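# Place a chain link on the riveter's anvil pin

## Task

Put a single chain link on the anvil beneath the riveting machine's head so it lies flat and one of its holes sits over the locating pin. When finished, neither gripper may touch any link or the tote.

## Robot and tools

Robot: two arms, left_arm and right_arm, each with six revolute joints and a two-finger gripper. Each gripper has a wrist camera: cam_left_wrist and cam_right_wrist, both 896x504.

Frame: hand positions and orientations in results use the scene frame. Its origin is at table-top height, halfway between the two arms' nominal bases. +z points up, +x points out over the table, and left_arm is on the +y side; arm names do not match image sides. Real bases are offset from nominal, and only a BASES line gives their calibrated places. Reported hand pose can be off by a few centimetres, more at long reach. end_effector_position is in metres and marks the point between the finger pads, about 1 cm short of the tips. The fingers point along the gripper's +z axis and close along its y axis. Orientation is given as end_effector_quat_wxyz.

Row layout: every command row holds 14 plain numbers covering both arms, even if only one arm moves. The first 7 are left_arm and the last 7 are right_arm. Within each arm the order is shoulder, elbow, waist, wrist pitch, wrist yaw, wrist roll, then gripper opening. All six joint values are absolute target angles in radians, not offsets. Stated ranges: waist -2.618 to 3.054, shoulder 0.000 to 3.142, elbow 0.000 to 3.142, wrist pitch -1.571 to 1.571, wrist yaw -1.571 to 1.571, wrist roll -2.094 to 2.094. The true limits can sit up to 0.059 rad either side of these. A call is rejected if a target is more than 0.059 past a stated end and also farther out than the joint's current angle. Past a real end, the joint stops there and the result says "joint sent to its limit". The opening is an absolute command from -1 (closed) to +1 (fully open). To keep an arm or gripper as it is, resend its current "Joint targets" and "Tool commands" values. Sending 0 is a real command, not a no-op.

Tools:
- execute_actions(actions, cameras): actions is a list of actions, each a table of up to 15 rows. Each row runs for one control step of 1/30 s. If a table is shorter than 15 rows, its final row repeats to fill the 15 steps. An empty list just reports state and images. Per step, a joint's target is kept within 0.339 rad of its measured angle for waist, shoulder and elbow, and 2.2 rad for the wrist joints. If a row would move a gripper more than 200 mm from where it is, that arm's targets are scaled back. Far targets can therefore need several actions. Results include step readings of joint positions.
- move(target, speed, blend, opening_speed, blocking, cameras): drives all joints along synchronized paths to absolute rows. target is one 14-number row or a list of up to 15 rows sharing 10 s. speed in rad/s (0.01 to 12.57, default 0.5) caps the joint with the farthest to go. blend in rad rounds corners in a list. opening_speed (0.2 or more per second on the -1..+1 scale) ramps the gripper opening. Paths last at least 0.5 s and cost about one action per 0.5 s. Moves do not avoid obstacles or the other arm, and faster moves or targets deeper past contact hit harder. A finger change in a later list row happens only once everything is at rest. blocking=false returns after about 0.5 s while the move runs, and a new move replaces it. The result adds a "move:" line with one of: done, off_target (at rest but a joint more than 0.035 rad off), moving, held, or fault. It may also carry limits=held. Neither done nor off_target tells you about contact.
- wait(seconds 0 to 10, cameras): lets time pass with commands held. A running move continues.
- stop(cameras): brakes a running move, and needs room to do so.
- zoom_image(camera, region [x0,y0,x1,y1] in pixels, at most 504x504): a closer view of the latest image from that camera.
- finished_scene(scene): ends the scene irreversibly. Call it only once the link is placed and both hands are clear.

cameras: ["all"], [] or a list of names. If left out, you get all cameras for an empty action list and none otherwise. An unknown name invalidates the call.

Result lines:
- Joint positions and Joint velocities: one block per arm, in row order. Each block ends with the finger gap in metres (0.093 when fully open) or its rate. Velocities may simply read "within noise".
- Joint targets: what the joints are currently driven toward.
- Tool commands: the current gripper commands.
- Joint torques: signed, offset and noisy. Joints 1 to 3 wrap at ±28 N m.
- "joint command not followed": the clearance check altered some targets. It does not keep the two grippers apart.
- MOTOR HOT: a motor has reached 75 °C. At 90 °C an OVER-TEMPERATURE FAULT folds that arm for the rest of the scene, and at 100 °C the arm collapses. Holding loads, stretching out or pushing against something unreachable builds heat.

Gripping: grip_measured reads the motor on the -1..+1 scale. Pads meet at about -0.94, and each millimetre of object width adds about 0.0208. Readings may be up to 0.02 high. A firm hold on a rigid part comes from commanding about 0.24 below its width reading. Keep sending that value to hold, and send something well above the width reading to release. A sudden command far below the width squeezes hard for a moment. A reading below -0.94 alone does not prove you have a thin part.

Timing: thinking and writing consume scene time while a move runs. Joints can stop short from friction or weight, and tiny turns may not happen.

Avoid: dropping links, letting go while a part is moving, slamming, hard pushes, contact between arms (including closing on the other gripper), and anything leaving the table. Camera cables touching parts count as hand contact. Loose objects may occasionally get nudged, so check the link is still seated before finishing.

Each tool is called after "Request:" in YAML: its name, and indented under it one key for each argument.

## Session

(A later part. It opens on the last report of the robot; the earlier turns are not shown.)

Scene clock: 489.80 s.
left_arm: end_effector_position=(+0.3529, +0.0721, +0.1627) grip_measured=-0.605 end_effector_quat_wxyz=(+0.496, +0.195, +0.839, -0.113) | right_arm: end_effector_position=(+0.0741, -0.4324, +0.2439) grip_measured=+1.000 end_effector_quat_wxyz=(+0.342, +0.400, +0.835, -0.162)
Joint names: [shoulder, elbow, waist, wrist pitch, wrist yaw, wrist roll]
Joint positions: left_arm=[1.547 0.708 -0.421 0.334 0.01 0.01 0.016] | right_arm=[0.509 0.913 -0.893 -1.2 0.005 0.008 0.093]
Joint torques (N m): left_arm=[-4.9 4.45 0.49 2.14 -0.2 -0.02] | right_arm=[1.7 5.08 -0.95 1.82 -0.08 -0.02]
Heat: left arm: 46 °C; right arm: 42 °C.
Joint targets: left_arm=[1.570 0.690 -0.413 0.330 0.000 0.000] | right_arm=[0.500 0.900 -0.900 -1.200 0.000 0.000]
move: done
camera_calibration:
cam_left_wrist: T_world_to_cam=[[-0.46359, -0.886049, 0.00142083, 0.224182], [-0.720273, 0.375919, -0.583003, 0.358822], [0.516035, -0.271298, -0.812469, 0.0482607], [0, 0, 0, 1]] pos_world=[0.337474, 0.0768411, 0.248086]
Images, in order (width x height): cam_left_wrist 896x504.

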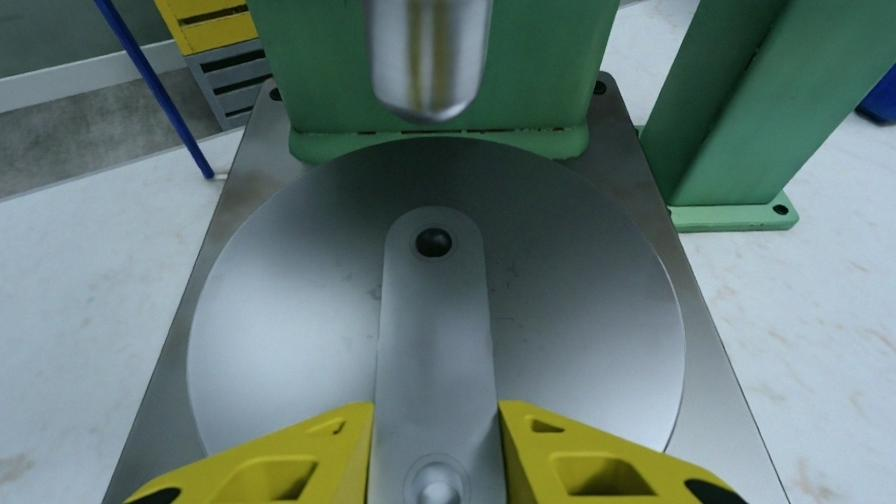

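Request:
move:
  target:
    - [1.553,0.708,-0.419,0.325,0,0,-1,0.5,0.9,-0.9,-1.2,0,0,1]
  speed: 0.1

Request:
move:
  target:
    - [1.553,0.708,-0.419,0.325,0,0,0,0.5,0.9,-0.9,-1.2,0,0,1]
  opening_speed: 0.5
  cameras: ["cam_left_wrist"]

Scene clock: 493.53 s.
left_arm: end_effector_position=(+0.3530, +0.0720, +0.1627) grip_measured=-0.605 end_effector_quat_wxyz=(+0.496, +0.195, +0.839, -0.113) | right_arm: end_effector_position=(+0.0741, -0.4324, +0.2439) grip_measured=+1.000 end_effector_quat_wxyz=(+0.342, +0.400, +0.835, -0.162)
Joint names: [shoulder, elbow, waist, wrist pitch, wrist yaw, wrist roll]
Joint positions: left_arm=[1.547 0.708 -0.421 0.335 0.01 0.01 0.016] | right_arm=[0.509 0.913 -0.893 -1.2 0.005 0.008 0.093]
Joint torques (N m): left_arm=[-6.48 5.87 0.02 2.09 -0.2 -0.02] | right_arm=[1.68 5.07 -0.92 1.83 -0.07 -0.01]
Heat: left arm: 46 °C; right arm: 42 °C.
Joint targets: left_arm=[1.553 0.708 -0.419 0.325 0.000 0.000] | right_arm=[0.500 0.900 -0.900 -1.200 0.000 0.000]
move: done
camera_calibration:
cam_left_wrist: T_world_to_cam=[[-0.463614, -0.886036, 0.00144967, 0.224182], [-0.72006, 0.375813, -0.583334, 0.358899], [0.51631, -0.271485, -0.812231, 0.0482039], [0, 0, 0, 1]] pos_world=[0.337474, 0.0768407, 0.248186]
cam_right_wrist: T_world_to_cam=[[-0.783536, -0.621237, 0.0116599, -0.21368], [-0.587415, 0.734502, -0.339779, 0.482556], [0.202519, -0.273078, -0.940433, 0.171922], [0, 0, 0, 1]] pos_world=[0.0812167, -0.440236, 0.328135]

Scene clock: 495.73 s.
left_arm: end_effector_position=(+0.3513, +0.0728, +0.1595) grip_measured=-0.002 end_effector_quat_wxyz=(+0.489, +0.196, +0.842, -0.112) | right_arm: end_effector_position=(+0.0741, -0.4324, +0.2439) grip_measured=+1.000 end_effector_quat_wxyz=(+0.342, +0.400, +0.835, -0.162)
Joint names: [shoulder, elbow, waist, wrist pitch, wrist yaw, wrist roll]
Joint positions: left_arm=[1.547 0.708 -0.421 0.319 0.01 0.01 0.045] | right_arm=[0.509 0.913 -0.893 -1.2 0.005 0.008 0.093]
Joint torques (N m): left_arm=[-6.49 5.86 -0.01 2.25 -0.2 -0.03] | right_arm=[1.66 5.07 -0.92 1.83 -0.08 -0.02]
Heat: left arm: 46 °C; right arm: 42 °C.
Joint targets: left_arm=[1.553 0.708 -0.419 0.325 0.000 0.000] | right_arm=[0.500 0.900 -0.900 -1.200 0.000 0.000]
move: done
camera_calibration:
cam_left_wrist: T_world_to_cam=[[-0.463606, -0.886039, 0.00199081, 0.224042], [-0.727991, 0.379627, -0.570887, 0.356088], [0.505072, -0.266116, -0.821026, 0.05157], [0, 0, 0, 1]] pos_world=[0.337049, 0.0770527, 0.24518]
Images, in order (width x height): cam_left_wrist 896x504.

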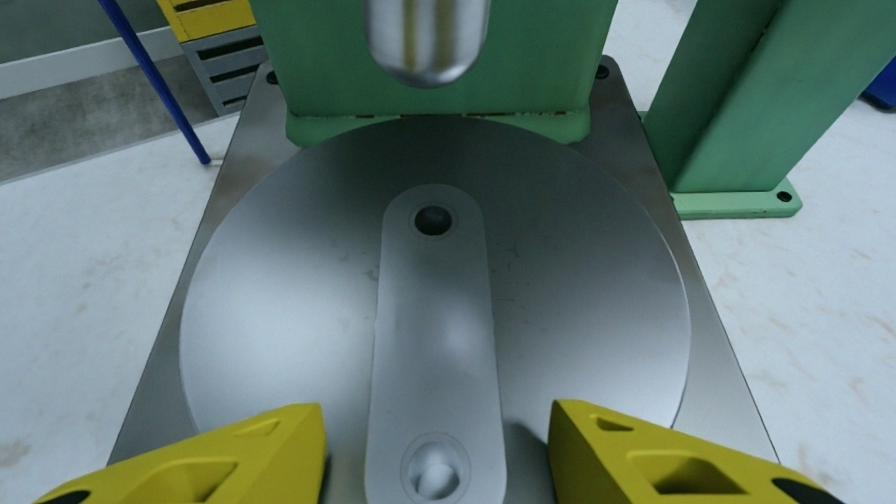

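Request:
move:
  target:
    - [1.38,0.62,-0.42,0.26,0,0,0,0.5,0.9,-0.9,-1.2,0,0,1]
    - [1.1,0.75,-0.42,-0.25,0,0,0,0.5,0.9,-0.9,-1.2,0,0,1]
  speed: [0.25,0.5]
  cameras: ["cam_left_wrist"]

Request:
zoom_image:
  camera: "cam_left_wrist"
  region: [330, 0, 530, 200]

Scene clock: 501.30 s.
left_arm: end_effector_position=(+0.2721, +0.1102, +0.2057) grip_measured=-0.002 end_effector_quat_wxyz=(+0.430, +0.203, +0.874, -0.099) | right_arm: end_effector_position=(+0.0741, -0.4324, +0.2439) grip_measured=+1.000 end_effector_quat_wxyz=(+0.342, +0.400, +0.835, -0.162)
Joint names: [shoulder, elbow, waist, wrist pitch, wrist yaw, wrist roll]
Joint positions: left_arm=[1.117 0.713 -0.421 -0.254 0.01 0.009 0.045] | right_arm=[0.509 0.913 -0.893 -1.2 0.005 0.008 0.093]
Joint torques (N m): left_arm=[-5.34 9.44 -0.1 2.1 -0.2 -0.01] | right_arm=[1.68 5.07 -0.92 1.83 -0.07 -0.01]
Heat: left arm: 46 °C; right arm: 42 °C.
Joint targets: left_arm=[1.100 0.750 -0.420 -0.250 0.000 0.000] | right_arm=[0.500 0.900 -0.900 -1.200 0.000 0.000]
move: off_target (left_arm); left_arm: the elbow is farthest, 0.037 rad from its target
camera_calibration:
cam_left_wrist: T_world_to_cam=[[-0.462343, -0.886659, 0.00860056, 0.218731], [-0.792816, 0.409027, -0.451818, 0.300416], [0.397091, -0.215714, -0.892069, 0.178008], [0, 0, 0, 1]] pos_world=[0.268618, 0.10946, 0.292648]
Images, in order (width x height): cam_left_wrist 896x504.

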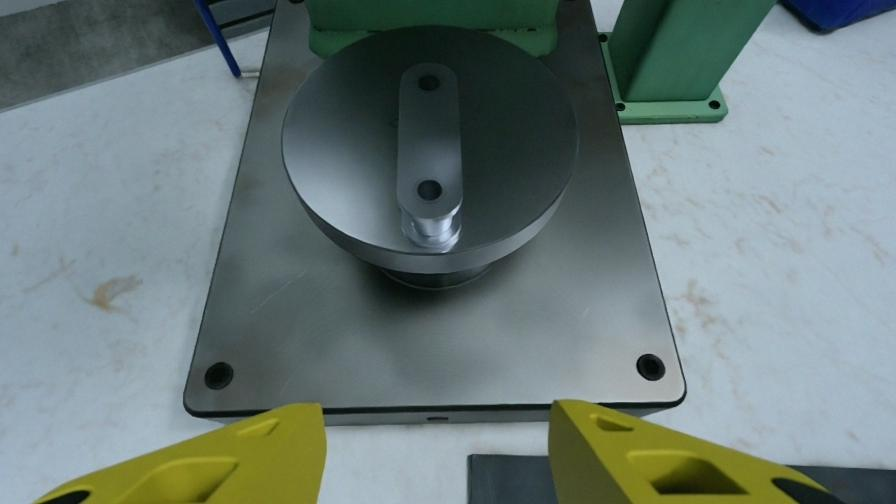

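Scaled by 2.520 from the camera's 896x504 image, which has a finer 1280x720 frame.

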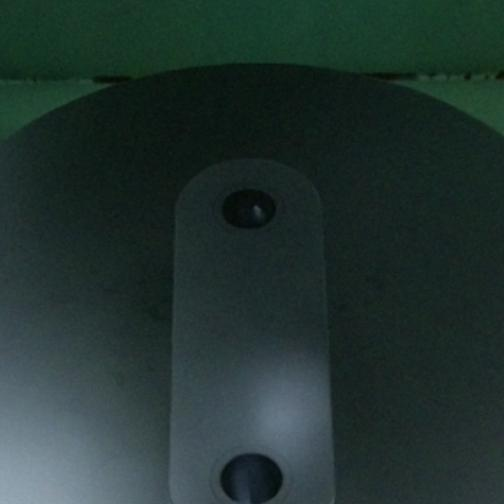

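Request:
finished_scene:
  scene: 1

The scene is finished: the task was done.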